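# Sweep spilled game tokens into the blue tape square

## Task

Move every spilled game token so that it sits wholly within the outer border of the blue-tape square. Each token must rest flat on the table or low in a stack of tokens, and must not be propped against the kitchen timer or any non-token object. The kitchen timer must finish upright on the table; if it does not, the result counts for less.

## Robot and tools

Robot: two arms, left_arm and right_arm, each ending in a five-finger hand (left_arm has a left hand, right_arm a right hand). Base poses in the scene frame: left_arm at (+0.030, +0.318, +0.002) m, quat_wxyz (+1.000, 0, 0, -0.026); right_arm at (-0.033, -0.281, +0.001) m, quat_wxyz (+1.000, 0, 0, -0.007). A post stands behind the arms. Loose objects may get an occasional small push from outside.

Frames. The scene frame has its origin at table height between the nominal bases, +z up, +x out across the table, left_arm toward +y. Reported hand positions, orientations and velocities are in each arm's own base frame. Offsets in commands run along the current Hand target's own axes. Each arm has a hand point about 0.05 m in front of the palm and 0.15 m from the wrist face: its +z runs along the straight fingers, +y comes out of the palm, +x crosses the palm away from the thumb on the right hand and toward the thumb on the left hand. Straight fingertips reach 0.06-0.07 m past the point along +z and sit 0.06 m behind it along -y. A wrist bracket on the little-finger side can strike objects.

The 28-number row (used by execute_actions and move), all values in [-1, 1]: left_arm dx, dy, dz, rx, ry, rz; left hand thumb_turn, thumb_bend, index, middle, ring, little, force_limit, speed; then the same 14 for right_arm and right hand. Both arms are always in the row. The six pose numbers are an offset, not a pose: 1.0 equals 0.6 m of travel or 180 degrees, and rx, ry, rz form one rotation vector. Six zeros means no new request for that arm. Hand motors: -1 open, +1 closed (thumb_turn +1 puts the thumb opposite the fingers; thumb_bend +1 fully bent). force_limit maps -1..+1 to about 0..10 N at the fingertip (0..15 N for the two thumb motors). speed rises linearly from near zero at -1 to full at +0.48 and stays full above; a full stroke takes 0.49 s. To keep a hand unchanged, resend the last eight numbers you actually sent for it; if none yet, send its hand_measured plus hand_force_limit and hand_speed. For a soft grip close with speed -0.94 or less. A closed thumb-and-fingers grip fits objects roughly 0.035-0.065 m thick; thumb tip against index pad can pinch light items.

Tools.
execute_actions(actions, cameras): actions is a list of actions; each action is a table of up to 15 rows, each row one 1/30 s step; a short table repeats its last row to step 15. Every row's offset counts from the Hand target at the start of that action, so repeated offsets keep adding up. Images return only if actions is empty or cameras names them.
move(target, speed, blend, blocking, cameras): target is one row or a list of up to 15 rows; all offsets count from the Hand targets at the move's start, not from the previous target. The path is straight, limited to 10 s total, and does not avoid obstacles or the other arm. speed is top speed in m/s (0.002 to 4.3, default 0.25; turning up to twice that in rad/s), one value or one per target. blend in metres rounds corners (0 means stop at each). blocking=false returns after about 0.5 s while the motion continues. Faster motion means harder contact and more lag or overshoot.
wait(seconds 0-3600, cameras): lets time pass without new commands.
stop(cameras): brakes a running move.
zoom_image(camera, region=[x0, y0, x1, y1] pixels, at most 504 by 504): enlarges part of the newest image of cam_high, cam_low, cam_left_wrist or cam_right_wrist.
show_instructions(): shows reference pages.
finished_scene(scene=1): ends the scene for good.

Cameras: cam_high and cam_low are 896x504, the wrist cameras 672x504 fisheye.

Results: end_effector_position (m) and end_effector_quat_wxyz per arm; Hand target (last commanded pose after clipping, the base for the next offset); joint positions, velocities (possibly omitted when just noise) and torques; per hand six-value lists hand_measured, hand_stopped_by (moving, target, force, stalled, fault), hand_load_n (positive when pushed open; a drop to about 0 signals a lost grip), plus hand_force_limit and hand_speed. Moves add a move: line such as done, off_target, moving, held or fault, and limits like paced or held. MOTOR HOT or FAULT lines warn of overheating or stops.

Behaviour to expect: arms rest 1-3 cm (sometimes 5) below or off the commanded pose from friction and weight; orientation commands are clipped to 40 degrees from the current one per step; small moves may not start. If an arm falls short, send the missing distance as a new offset. To relieve a push, command back past the hand point. Joint limits (rad): waist ±2.880, shoulder 0-3.142, elbow 0-3.019, wrist pitch -1.693 to 1.571, wrist yaw ±1.571, wrist roll ±2.094.

Avoid: dropping or releasing moving pieces, slamming or shoving hard, knocking the timer over, anything leaving the table, contact between the two arms or one hand closing on the other, overloading fingers, and long stretched-out or loaded holds that overheat motors (at 100 °C the arm collapses for 30-60 s).

Each tool is called in YAML: its name, and indented under it one key for each argument.

Reference images:

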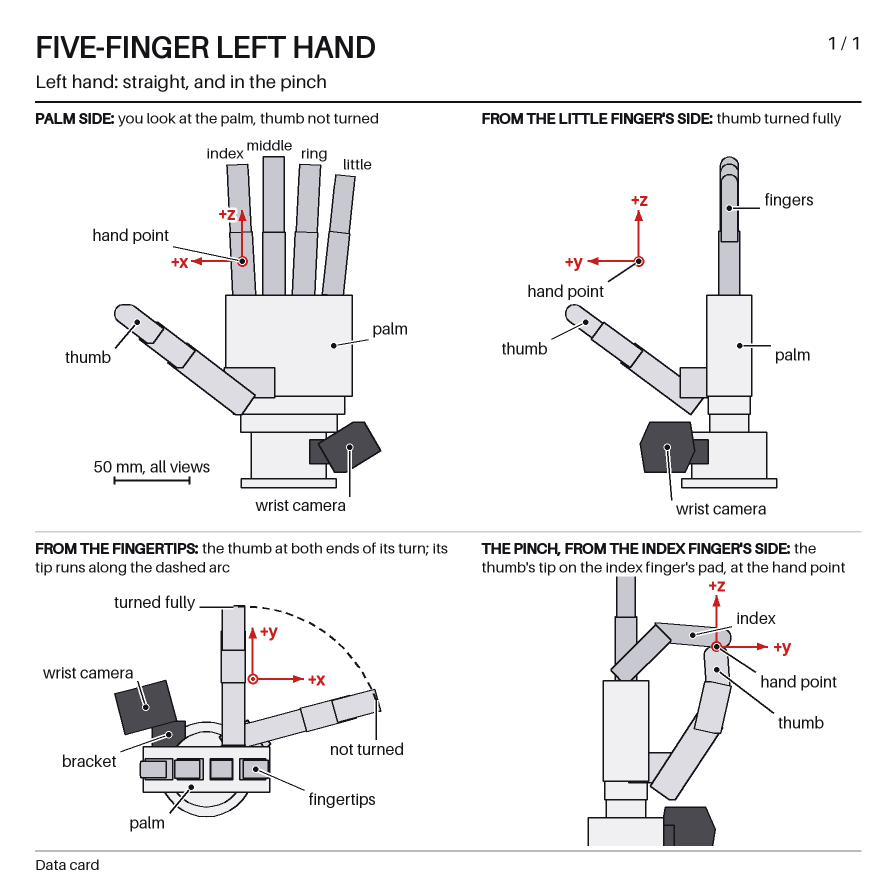

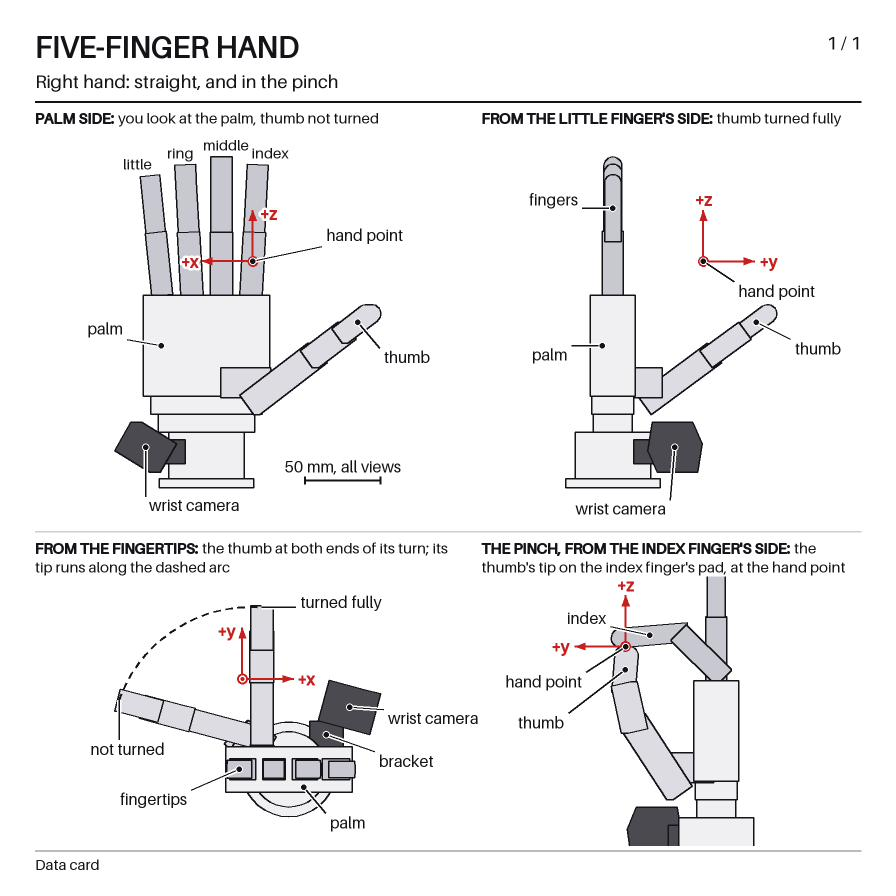

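## Session

execute_actions:
  actions: []

Scene clock: 0.00 s.
left_arm: end_effector_position=(+0.3160, -0.1515, +0.1923) hand_measured=(-1.000, -1.000, -1.000, -1.000, -1.000, -1.000) hand_load_n=(+0.0, +0.0, +0.0, +0.0, +0.0, +0.0) hand_stopped_by=(target, target, target, target, target, target) hand_force_limit=0.00 hand_speed=-0.80 end_effector_quat_wxyz=(+0.024, +0.231, +0.973, +0.013) | right_arm: end_effector_position=(+0.6476, -0.0494, +0.2400) hand_measured=(-1.000, -1.000, -1.000, -1.000, -1.000, -1.000) hand_load_n=(+0.0, +0.0, +0.0, +0.0, +0.0, +0.0) hand_stopped_by=(target, target, target, target, target, target) hand_force_limit=0.00 hand_speed=-0.80 end_effector_quat_wxyz=(+0.323, -0.018, +0.907, +0.270)
Joint positions: left_arm=[-0.626 1.331 1.185 -1.391 -0.043 1.413] | right_arm=[-0.353 1.748 1.46 -0.764 -0.734 1.38]
Joint velocities: within noise
Joint torques (N m): no reading
Heat: left arm: hottest elbow 24 °C; right arm: hottest waist 26 °C.
Hand target: left_arm +0.3221, -0.1559, +0.2018; +0.037, +0.231, +0.972, +0.008 | right_arm +0.6526, -0.0513, +0.2437; +0.328, -0.020, +0.906, +0.268

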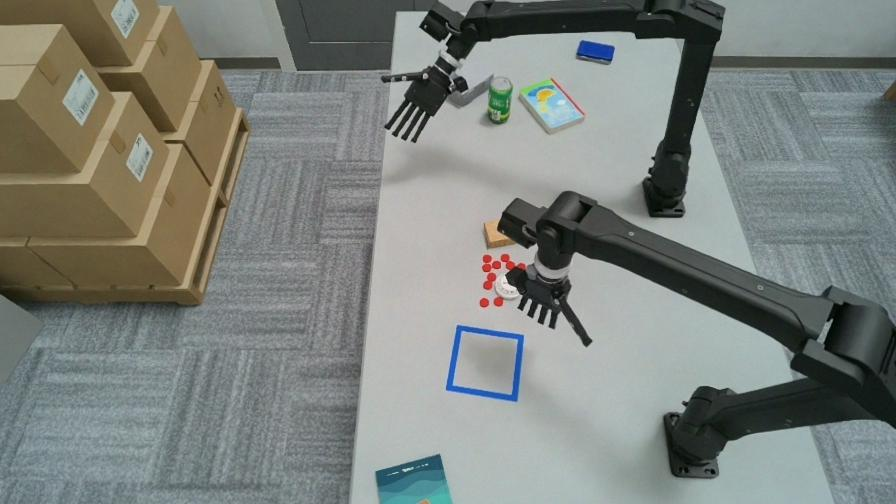

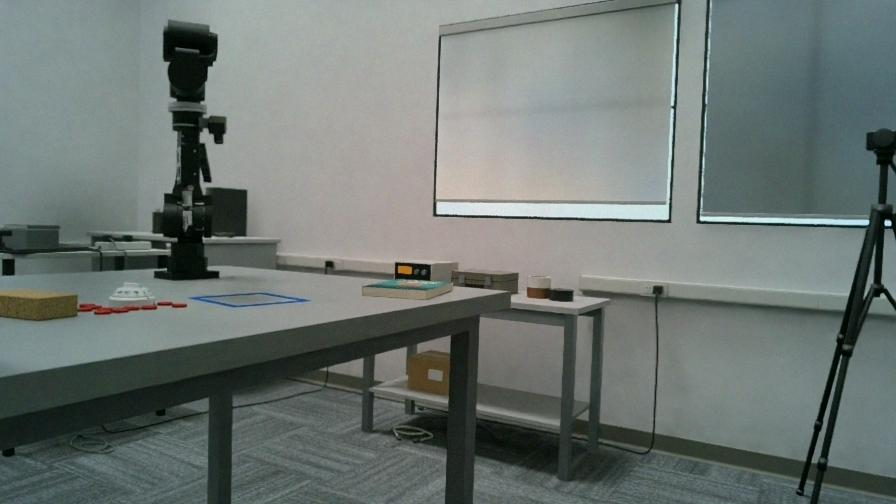

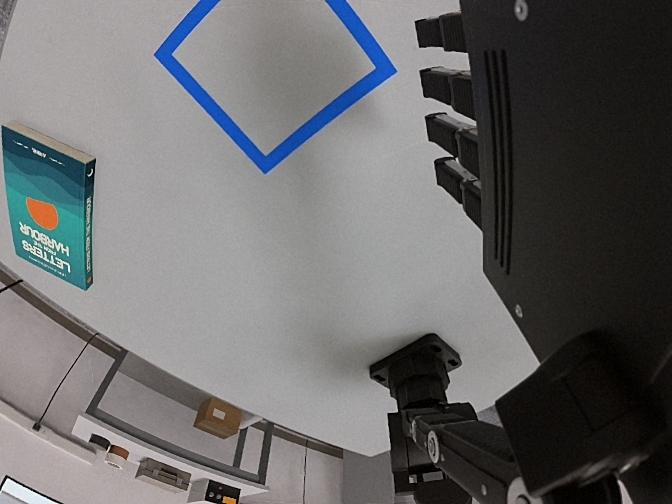

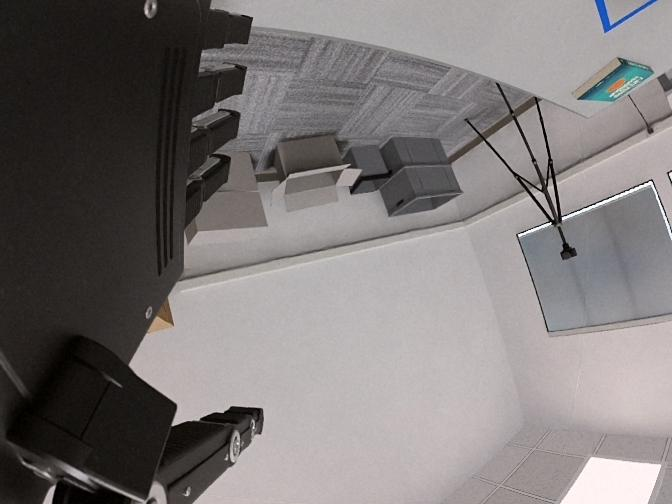

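zoom_image:
  camera: "cam_high"
  region: [420, 200, 620, 420]

zoom_image:
  camera: "cam_low"
  region: [0, 250, 330, 340]

Scaled by 2.291 from the camera's image (finer frame: 1280x720).

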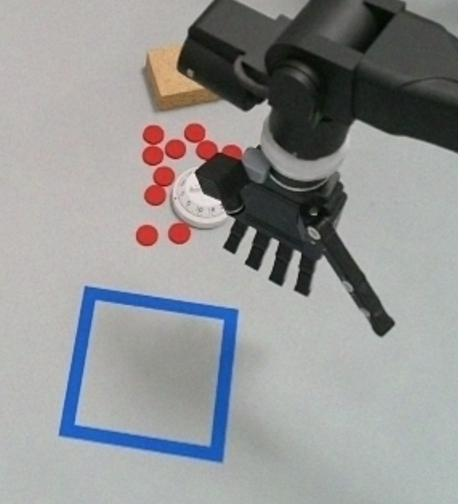

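Scaled by 1.527 from the camera's image (finer frame: 1280x720).

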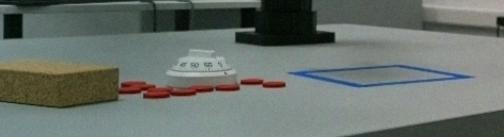

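move:
  target: [-0.3037,-0.394,0.011,0.0045,0.024,-0.165,-1,-1,0.1,0.1,0.1,0.1,0,-0.3,0,0,0,0,0,0,-1,-1,-1,-1,-1,-1,0,-0.8]
  cameras: ["all"]

Scene clock: 7.77 s.
left_arm: end_effector_position=(+0.3765, -0.4396, +0.1895) hand_measured=(-1.000, -1.000, +0.100, +0.100, +0.100, +0.100) hand_load_n=(+0.0, +0.0, +0.5, +0.0, +0.5, +0.0) hand_stopped_by=(target, target, target, target, target, target) hand_force_limit=0.00 hand_speed=-0.30 end_effector_quat_wxyz=(-0.005, -0.024, +1.000, +0.008) | right_arm: end_effector_position=(+0.6476, -0.0494, +0.2400) hand_measured=(-1.000, -1.000, -1.000, -1.000, -1.000, -1.000) hand_load_n=(+0.0, +0.0, +0.0, +0.0, +0.0, +0.0) hand_stopped_by=(target, target, target, target, target, target) hand_force_limit=0.00 hand_speed=-0.80 end_effector_quat_wxyz=(+0.323, -0.018, +0.907, +0.270)
Joint positions: left_arm=[-0.882 2.094 2.177 -1.673 -0.001 0.64] | right_arm=[-0.353 1.748 1.46 -0.764 -0.734 1.38]
Joint torques (N m): left_arm=[-1.26 -21.42 12.93 -0.43 0.09 -0.04] | right_arm=[-0.38 -16.21 8.9 1.02 -0.6 -0.04]
Heat: left arm: hottest elbow 26 °C; right arm: hottest shoulder 27 °C.
Hand target: left_arm +0.3790, -0.4489, +0.2001; +0.000, -0.026, +1.000, +0.000 | right_arm +0.6526, -0.0513, +0.2437; +0.328, -0.020, +0.906, +0.268
Off the commanded pose: left_arm 0.014 m, 1 deg | right_arm 0.006 m, 1 deg.
joint sent to its limit (left arm) — joint 4 (wrist pitch), lower limit. The joint targets still meet the commanded pose.
move: off_target (left_arm)

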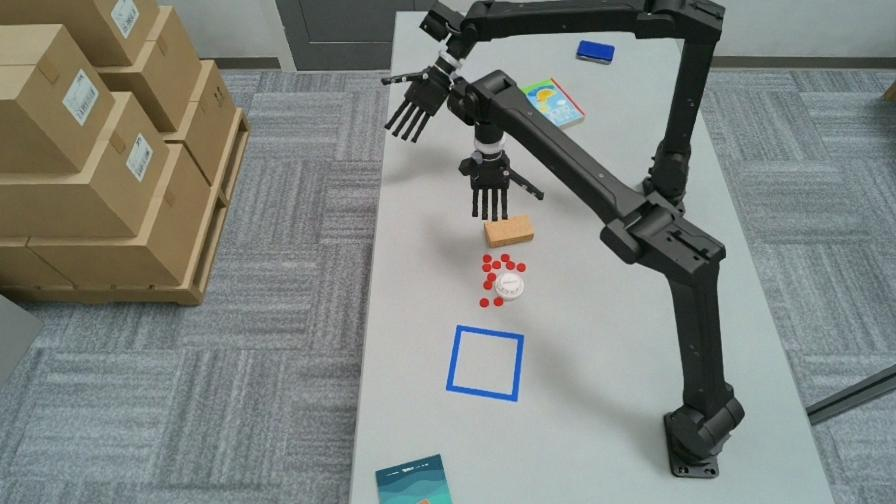

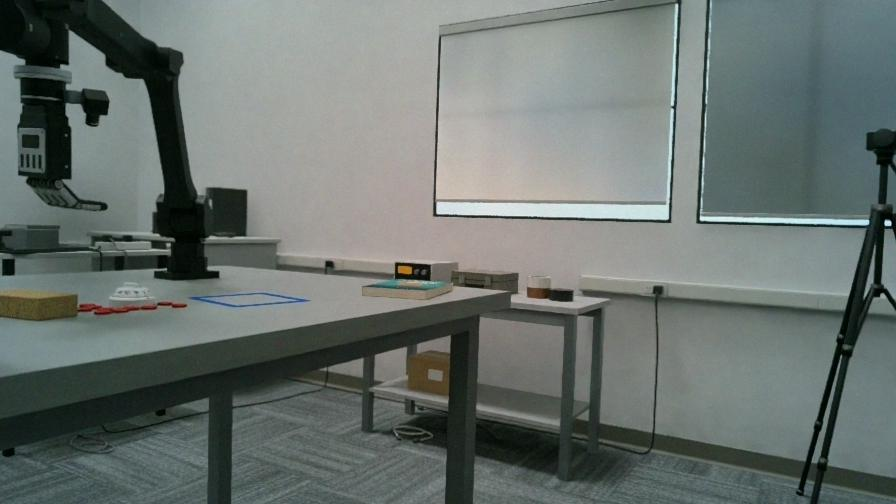

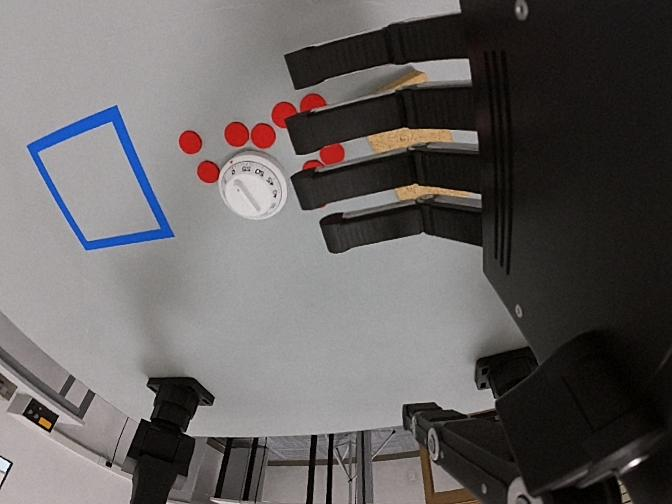

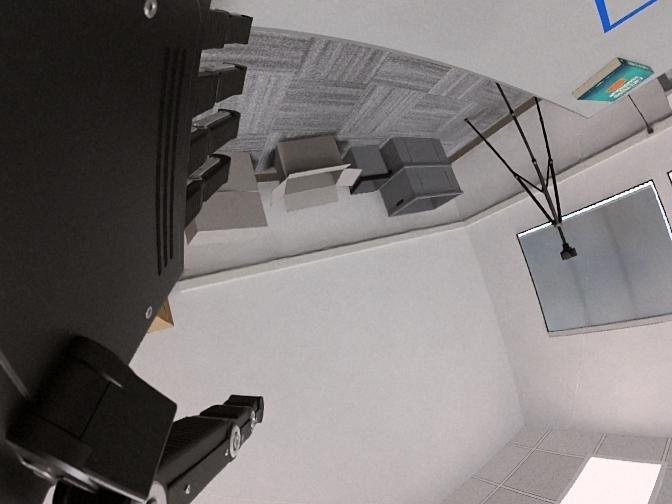

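zoom_image:
  camera: "cam_high"
  region: [450, 190, 570, 320]

zoom_image:
  camera: "cam_low"
  region: [0, 260, 320, 340]

zoom_image:
  camera: "cam_left_wrist"
  region: [20, 50, 480, 260]

Scaled by 3.877 from the camera's image (finer frame: 1280x720).

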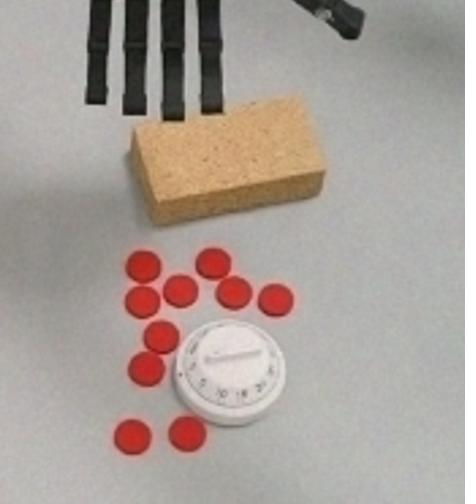

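Scaled by 1.575 from the camera's image (finer frame: 1280x720).

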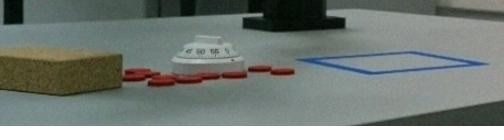

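Scaled by 1.096 from the camera's image (finer frame: 960x720).

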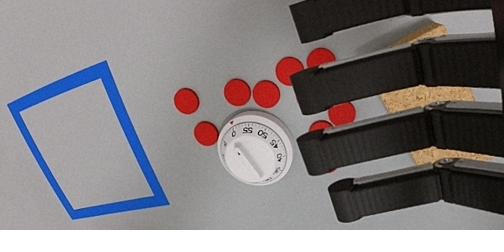

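move:
  target: [-0.0917,-0.025,0.117,0,0,0,-1,-1,0.1,0.1,0.1,0.1,0,-0.3,0,0,0,0,0,0,-1,-1,-1,-1,-1,-1,0,-0.8]
  cameras: ["all"]

Scene clock: 10.07 s.
left_arm: end_effector_position=(+0.4249, -0.4542, +0.1111) hand_measured=(-1.000, -1.000, +0.100, +0.100, +0.100, +0.100) hand_load_n=(+0.0, +0.0, +0.0, +0.0, +0.5, +0.0) hand_stopped_by=(target, target, target, target, target, target) hand_force_limit=0.00 hand_speed=-0.30 end_effector_quat_wxyz=(-0.016, -0.028, +0.999, +0.019) | right_arm: end_effector_position=(+0.6476, -0.0494, +0.2400) hand_measured=(-1.000, -1.000, -1.000, -1.000, -1.000, -1.000) hand_load_n=(+0.0, +0.0, +0.0, +0.0, +0.0, +0.0) hand_stopped_by=(target, target, target, target, target, target) hand_force_limit=0.00 hand_speed=-0.80 end_effector_quat_wxyz=(+0.323, -0.018, +0.907, +0.270)
Joint positions: left_arm=[-0.84 2.277 2.28 -1.623 -0.001 0.674] | right_arm=[-0.353 1.748 1.46 -0.764 -0.734 1.38]
Joint torques (N m): left_arm=[-0.44 -24.41 12.86 -0.14 0.06 0.1] | right_arm=[-0.38 -16.26 8.88 1.05 -0.6 -0.04]
Heat: left arm: hottest elbow 27 °C; right arm: hottest shoulder 27 °C.
Hand target: left_arm +0.4347, -0.4611, +0.1298; +0.000, -0.026, +1.000, +0.000 | right_arm +0.6526, -0.0513, +0.2437; +0.328, -0.020, +0.906, +0.268
Off the commanded pose: left_arm 0.022 m, 3 deg | right_arm 0.006 m, 1 deg.
move: off_target (left_arm)

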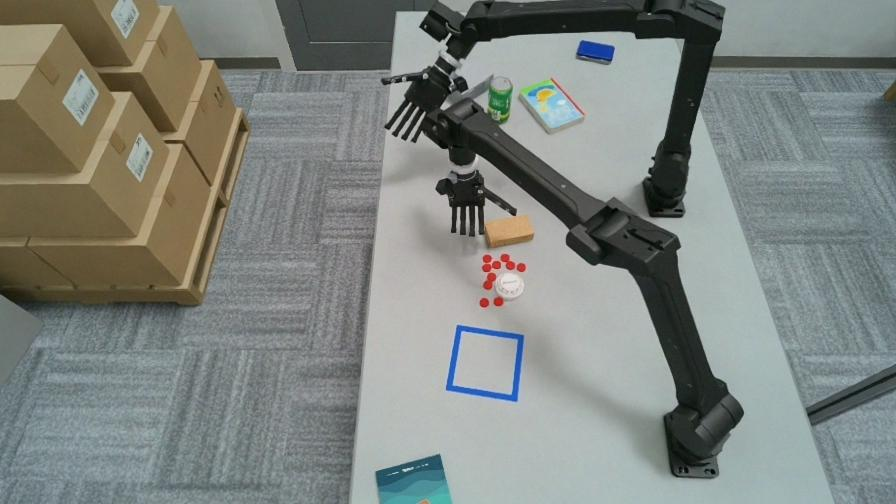

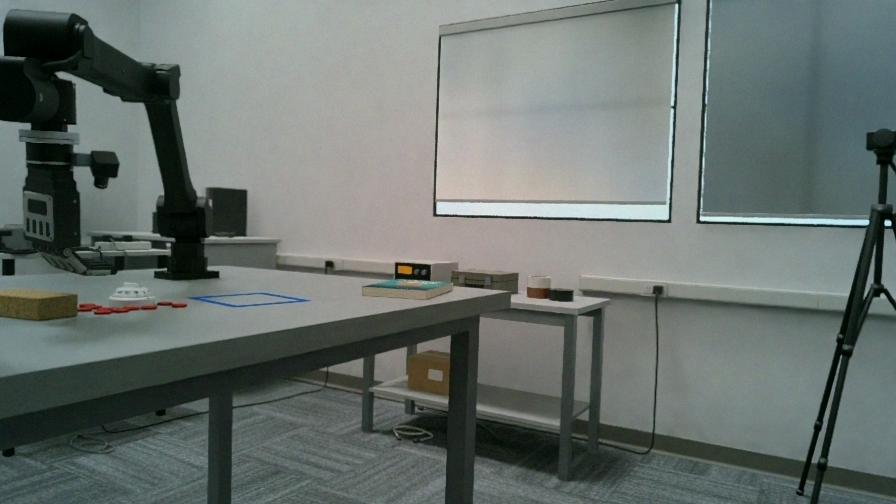

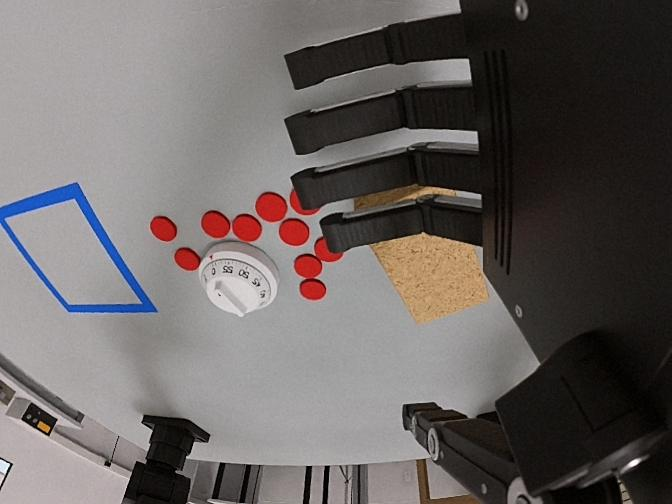

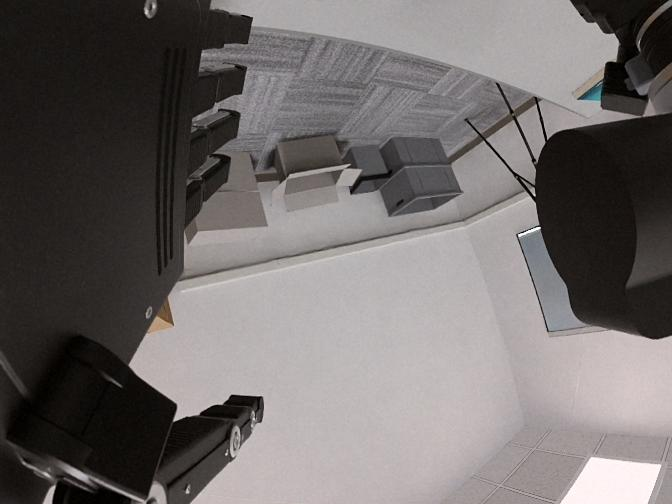

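move:
  target: [0,0,0.1,0,0,0,-1,-1,0.1,0.1,0.1,0.1,0,-0.3,-0.0785,-0.132,-0.153,0,0,0,-1,-1,-1,-1,-1,-1,0,-0.8]
  cameras: ["all"]
  speed: 0.12

Scene clock: 12.53 s.
left_arm: end_effector_position=(+0.4303, -0.4603, +0.0705) hand_measured=(-1.000, -1.000, +0.100, +0.100, +0.100, +0.100) hand_load_n=(+0.0, +0.0, +0.0, +0.0, +0.0, +0.5) hand_stopped_by=(target, target, target, target, target, target) hand_force_limit=0.00 hand_speed=-0.30 end_effector_quat_wxyz=(-0.003, -0.028, +1.000, +0.005) | right_arm: end_effector_position=(+0.6421, -0.1653, +0.2922) hand_measured=(-1.000, -1.000, -1.000, -1.000, -1.000, -1.000) hand_load_n=(+0.0, +0.0, +0.5, +0.0, +0.0, +0.0) hand_stopped_by=(target, target, target, target, target, target) hand_force_limit=0.00 hand_speed=-0.80 end_effector_quat_wxyz=(+0.325, -0.014, +0.906, +0.270)
Joint positions: left_arm=[-0.84 2.277 2.181 -1.486 -0.001 0.674] | right_arm=[-0.538 1.861 1.77 -1.115 -0.812 1.161]
Joint torques (N m): left_arm=[-0.15 -23.94 9.06 0.42 0.08 0.11] | right_arm=[-0.62 -16.03 11.25 0.31 -0.76 -0.12]
Heat: left arm: hottest elbow 27 °C; right arm: hottest elbow 28 °C.
Hand target: left_arm +0.4346, -0.4611, +0.0698; +0.000, -0.026, +1.000, +0.000 | right_arm +0.6526, -0.1713, +0.2940; +0.328, -0.020, +0.906, +0.268
Off the commanded pose: left_arm 0.004 m, 1 deg | right_arm 0.012 m, 1 deg.
move: off_target (right_arm)

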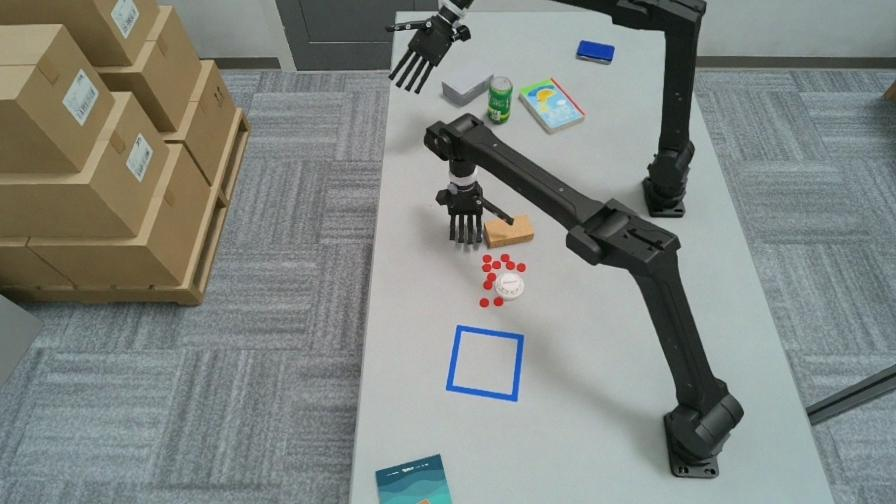

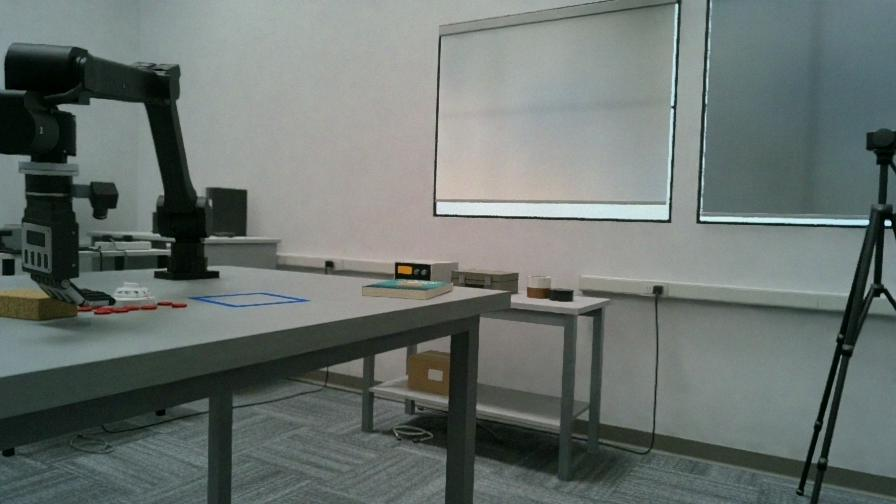

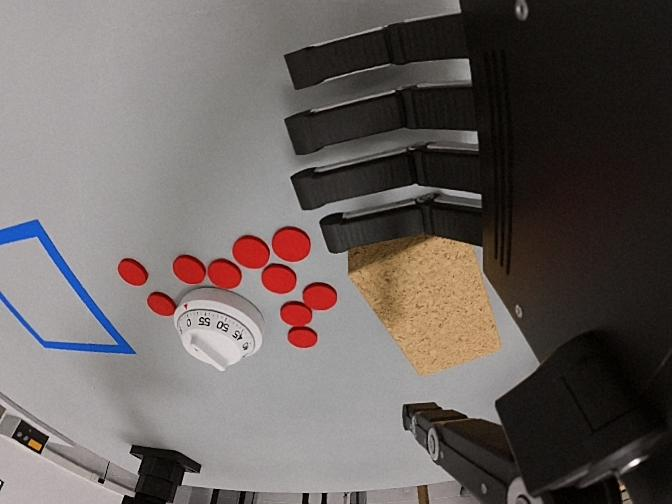

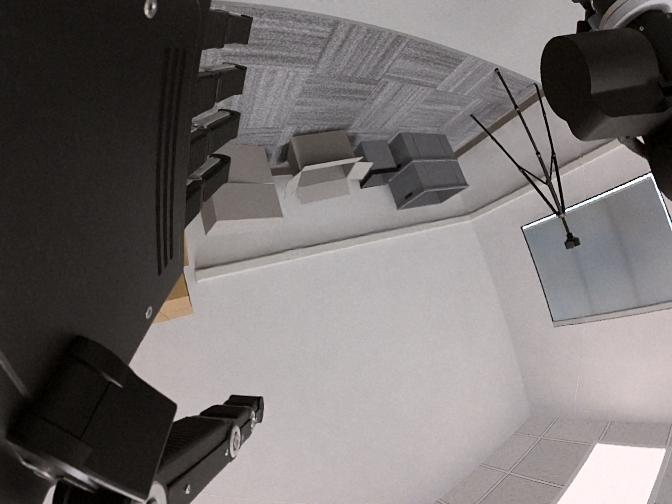

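zoom_image:
  camera: "cam_high"
  region: [430, 170, 550, 320]

zoom_image:
  camera: "cam_low"
  region: [0, 180, 240, 340]

Scaled by 3.360 from the camera's image (finer frame: 1280x720).

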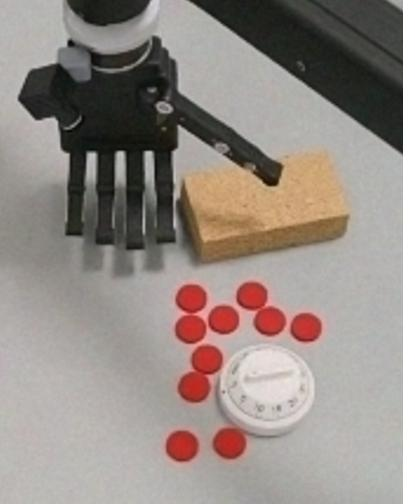

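Scaled by 2.100 from the camera's image (finer frame: 1280x720).

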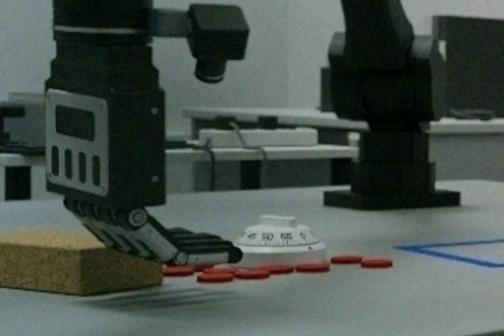

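move:
  target: [0,0,0.05,0,0,0,-1,-1,0.2,0.2,0.2,0.2,0,-0.3,0,0,0,0,0,0,-1,-1,-1,-1,-1,-1,0,-0.8]
  cameras: ["cam_low","cam_high"]
  speed: 0.06

zoom_image:
  camera: "cam_low"
  region: [0, 180, 240, 340]

zoom_image:
  camera: "cam_high"
  region: [430, 170, 550, 320]

Scene clock: 24.80 s.
left_arm: end_effector_position=(+0.4307, -0.4607, +0.0463) hand_measured=(-1.000, -1.000, +0.200, +0.200, +0.200, +0.200) hand_load_n=(+0.0, +0.0, +0.0, +0.5, +0.0, +0.0) hand_stopped_by=(target, target, target, target, target, target) hand_force_limit=0.00 hand_speed=-0.30 end_effector_quat_wxyz=(-0.001, -0.028, +1.000, +0.001) | right_arm: end_effector_position=(+0.6421, -0.1652, +0.2923) hand_measured=(-1.000, -1.000, -1.000, -1.000, -1.000, -1.000) hand_load_n=(+0.0, +0.0, +0.0, +0.0, +0.0, +0.0) hand_stopped_by=(target, target, target, target, target, target) hand_force_limit=0.00 hand_speed=-0.80 end_effector_quat_wxyz=(+0.326, -0.015, +0.906, +0.269)
Joint positions: left_arm=[-0.84 2.281 2.125 -1.418 -0.001 0.674] | right_arm=[-0.538 1.861 1.77 -1.115 -0.812 1.159]
Joint torques (N m): left_arm=[-0.15 -22.77 8.98 0.53 0.09 0.12] | right_arm=[-0.44 -16.03 11.33 0.23 -0.76 -0.12]
Heat: left arm: hottest elbow 27 °C; right arm: hottest elbow 29 °C.
Hand target: left_arm +0.4346, -0.4611, +0.0399; +0.000, -0.026, +1.000, +0.000 | right_arm +0.6526, -0.1713, +0.2939; +0.328, -0.020, +0.906, +0.268
Off the commanded pose: left_arm 0.008 m, 0 deg | right_arm 0.012 m, 1 deg.
move: done
Images, in order (width x height): cam_high 896x504, cam_low 896x504.

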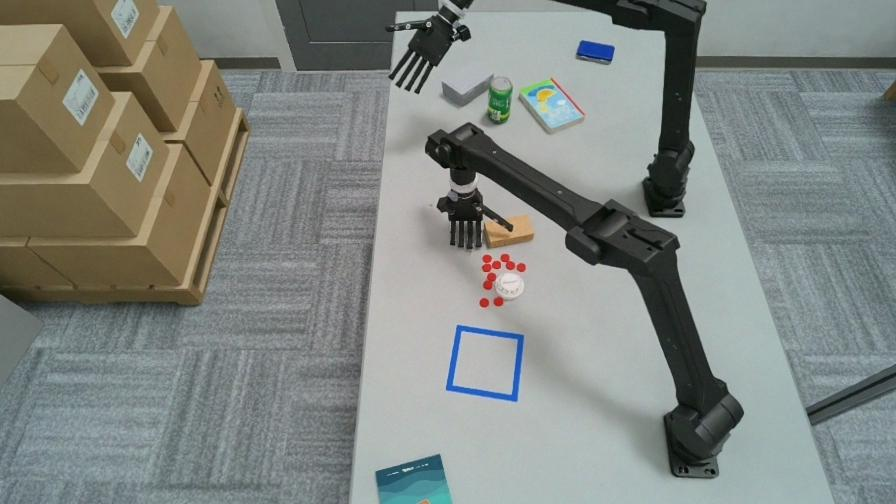

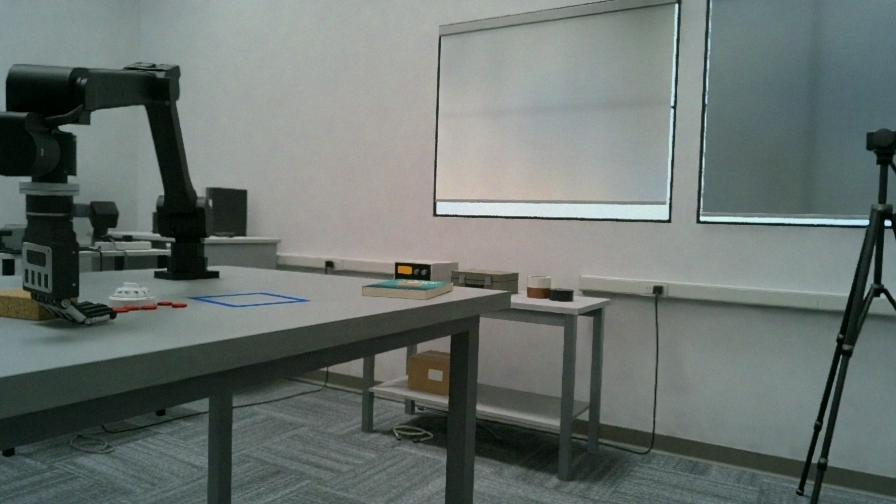

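Scaled by 2.100 from the camera's image (finer frame: 1280x720).

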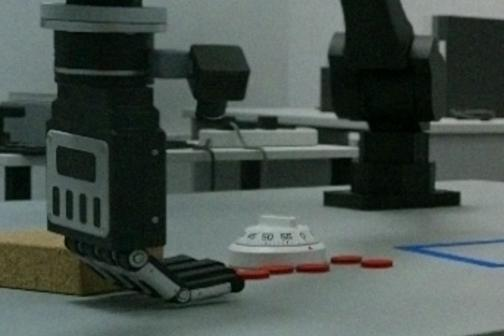

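Scaled by 3.360 from the camera's image (finer frame: 1280x720).

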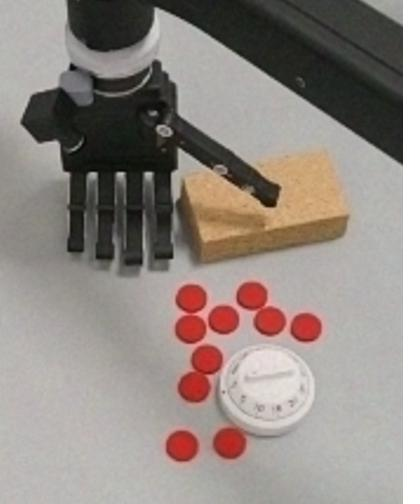

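move:
  target:
    - [0,-0.0417,0.0167,0,0,0,-1,-1,0.2,0.2,0.2,0.2,0,-0.3,0,0,0,0,0,0,-1,-1,-1,-1,-1,-1,0,-0.8]
    - [0.24,-0.08,0.0167,0,0,0,-1,-1,0.2,0.2,0.2,0.2,0,-0.3,0,0,0,0,0,0,-1,-1,-1,-1,-1,-1,0,-0.8]
  cameras: ["cam_low","cam_high","cam_left_wrist"]
  speed: 0.06

zoom_image:
  camera: "cam_high"
  region: [430, 170, 550, 320]

Scene clock: 29.27 s.
left_arm: end_effector_position=(+0.3102, -0.5103, +0.0386) hand_measured=(-1.000, -1.000, +0.200, +0.200, +0.200, +0.200) hand_load_n=(+0.0, +0.0, +0.0, +0.0, +0.0, -1.5) hand_stopped_by=(target, target, target, target, target, target) hand_force_limit=0.00 hand_speed=-0.30 end_effector_quat_wxyz=(+0.007, -0.032, +0.999, -0.002) | right_arm: end_effector_position=(+0.6421, -0.1652, +0.2923) hand_measured=(-1.000, -1.000, -1.000, -1.000, -1.000, -1.000) hand_load_n=(+0.0, +0.0, +0.0, +0.0, +0.0, +0.0) hand_stopped_by=(target, target, target, target, target, target) hand_force_limit=0.00 hand_speed=-0.80 end_effector_quat_wxyz=(+0.326, -0.015, +0.906, +0.269)
Joint positions: left_arm=[-1.028 2.173 1.918 -1.305 -0.011 0.479] | right_arm=[-0.538 1.861 1.77 -1.115 -0.812 1.159]
Joint torques (N m): left_arm=[-2.84 -22.07 7.21 0.59 0.48 -0.08] | right_arm=[-0.38 -16.09 11.33 0.24 -0.75 -0.13]
Heat: left arm: hottest elbow 27 °C; right arm: hottest elbow 30 °C.
Hand target: left_arm +0.2933, -0.5166, +0.0300; +0.000, -0.026, +1.000, +0.000 | right_arm +0.6526, -0.1713, +0.2939; +0.328, -0.020, +0.906, +0.268
Off the commanded pose: left_arm 0.020 m, 1 deg | right_arm 0.012 m, 1 deg.
move: off_target (left_arm)
Images, in order (width x height): cam_high 896x504, cam_low 896x504, cam_left_wrist 672x504.

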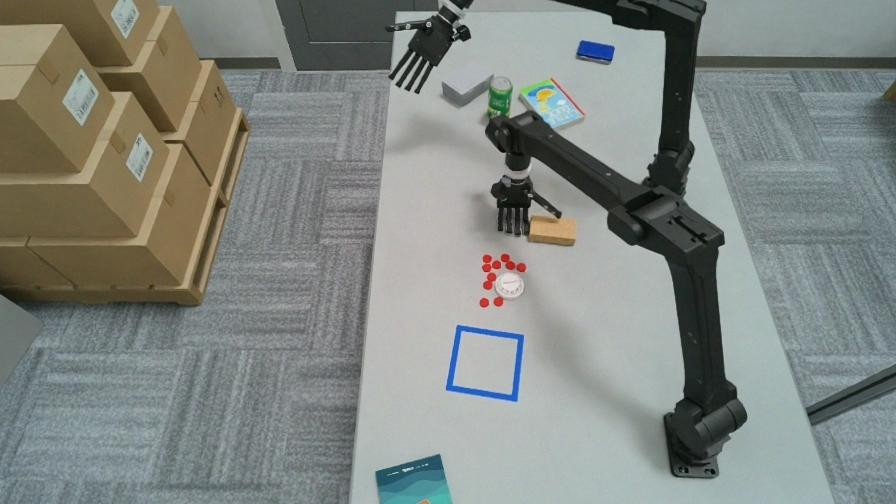

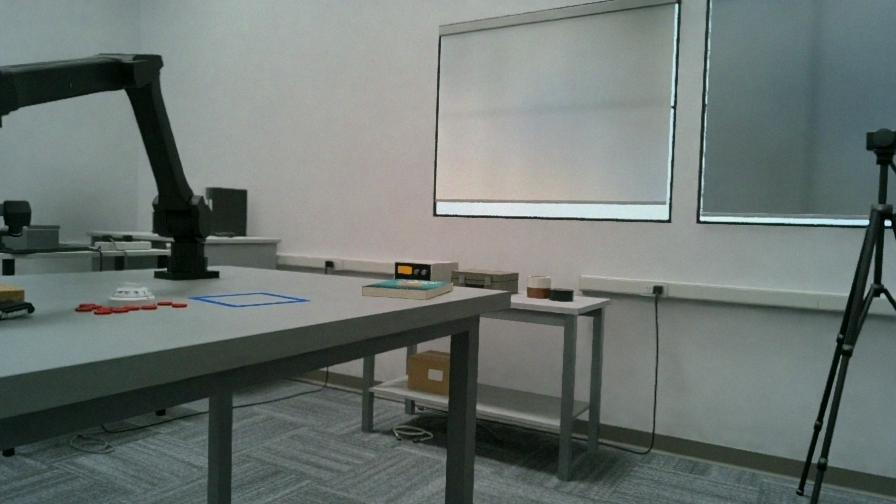

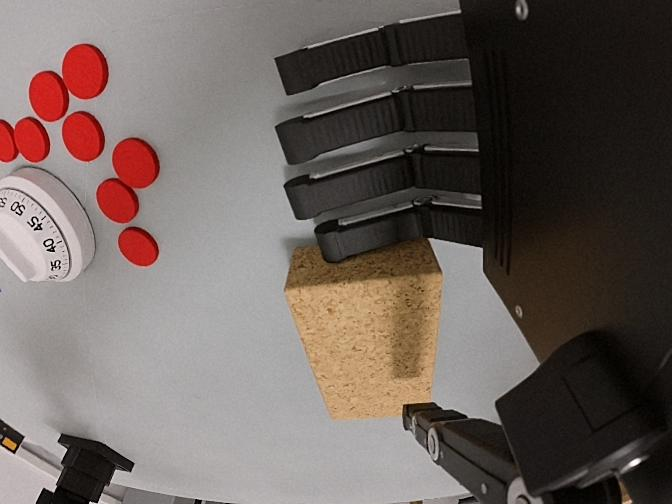

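Scaled by 3.360 from the camera's image (finer frame: 1280x720).

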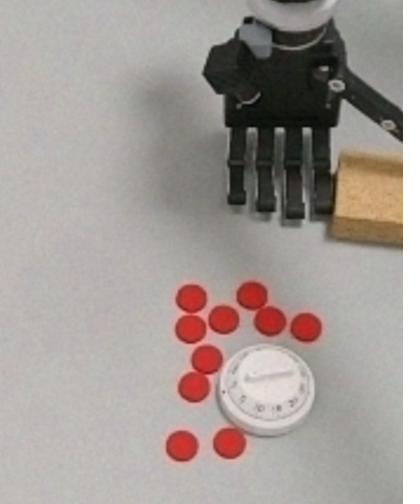

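move:
  target: [-0.2033,0.0672,-0.0167,0,0,0,-1,-1,0.2,0.2,0.2,0.2,0,-0.3,0,0,0,0,0,0,-1,-1,-1,-1,-1,-1,0,-0.8]
  cameras: ["cam_low","cam_high","cam_left_wrist"]
  speed: 0.12

zoom_image:
  camera: "cam_high"
  region: [430, 170, 550, 320]

zoom_image:
  camera: "cam_low"
  region: [0, 180, 240, 340]

Scene clock: 31.77 s.
left_arm: end_effector_position=(+0.4010, -0.4677, +0.0424) hand_measured=(-1.000, -1.000, +0.200, +0.200, +0.200, +0.200) hand_load_n=(+0.0, +0.0, +0.0, +0.0, +0.0, -0.5) hand_stopped_by=(target, target, target, target, target, target) hand_force_limit=0.00 hand_speed=-0.30 end_effector_quat_wxyz=(-0.002, -0.026, +1.000, +0.002) | right_arm: end_effector_position=(+0.6421, -0.1652, +0.2923) hand_measured=(-1.000, -1.000, -1.000, -1.000, -1.000, -1.000) hand_load_n=(+0.0, +0.0, +0.0, +0.0, +0.0, +0.0) hand_stopped_by=(target, target, target, target, target, target) hand_force_limit=0.00 hand_speed=-0.80 end_effector_quat_wxyz=(+0.326, -0.015, +0.906, +0.269)
Joint positions: left_arm=[-0.879 2.239 2.04 -1.378 0.002 0.64] | right_arm=[-0.538 1.861 1.77 -1.115 -0.812 1.159]
Joint torques (N m): left_arm=[0.85 -21.25 12.08 -0.25 -0.03 0.16] | right_arm=[-0.44 -16.09 11.33 0.23 -0.75 -0.13]
Heat: left arm: hottest elbow 28 °C; right arm: hottest elbow 30 °C.
Hand target: left_arm +0.4131, -0.4699, +0.0398; +0.000, -0.026, +1.000, +0.000 | right_arm +0.6526, -0.1713, +0.2939; +0.328, -0.020, +0.906, +0.268
Off the commanded pose: left_arm 0.012 m, 0 deg | right_arm 0.012 m, 1 deg.
move: off_target (left_arm)
Images, in order (width x height): cam_high 896x504, cam_low 896x504, cam_left_wrist 672x504.

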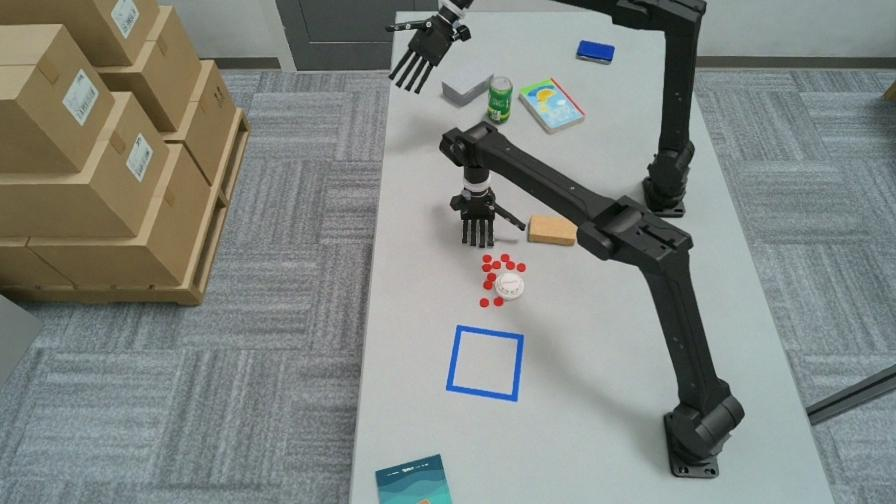

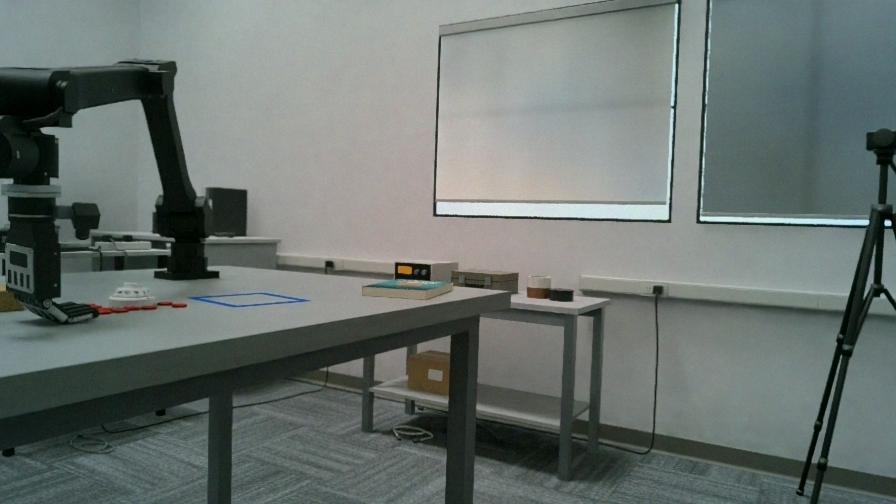

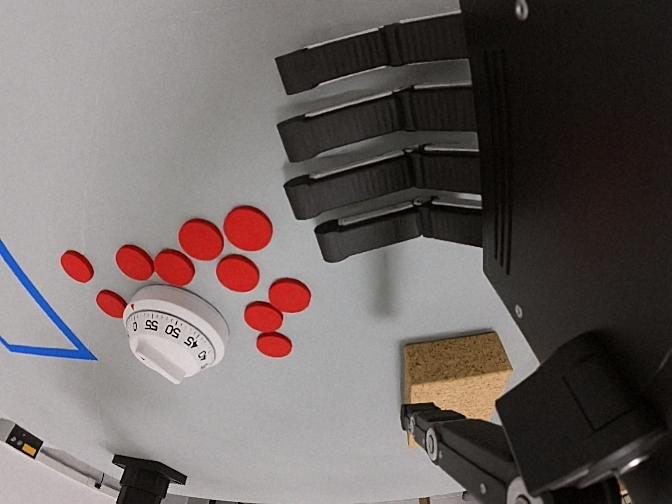

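Scaled by 3.360 from the camera's image (finer frame: 1280x720).

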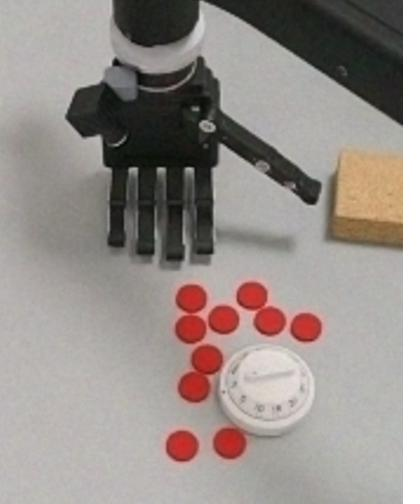

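Scaled by 2.100 from the camera's image (finer frame: 1280x720).

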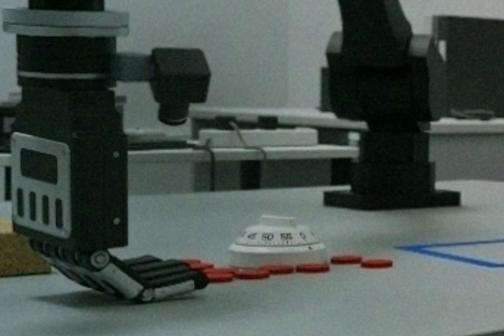

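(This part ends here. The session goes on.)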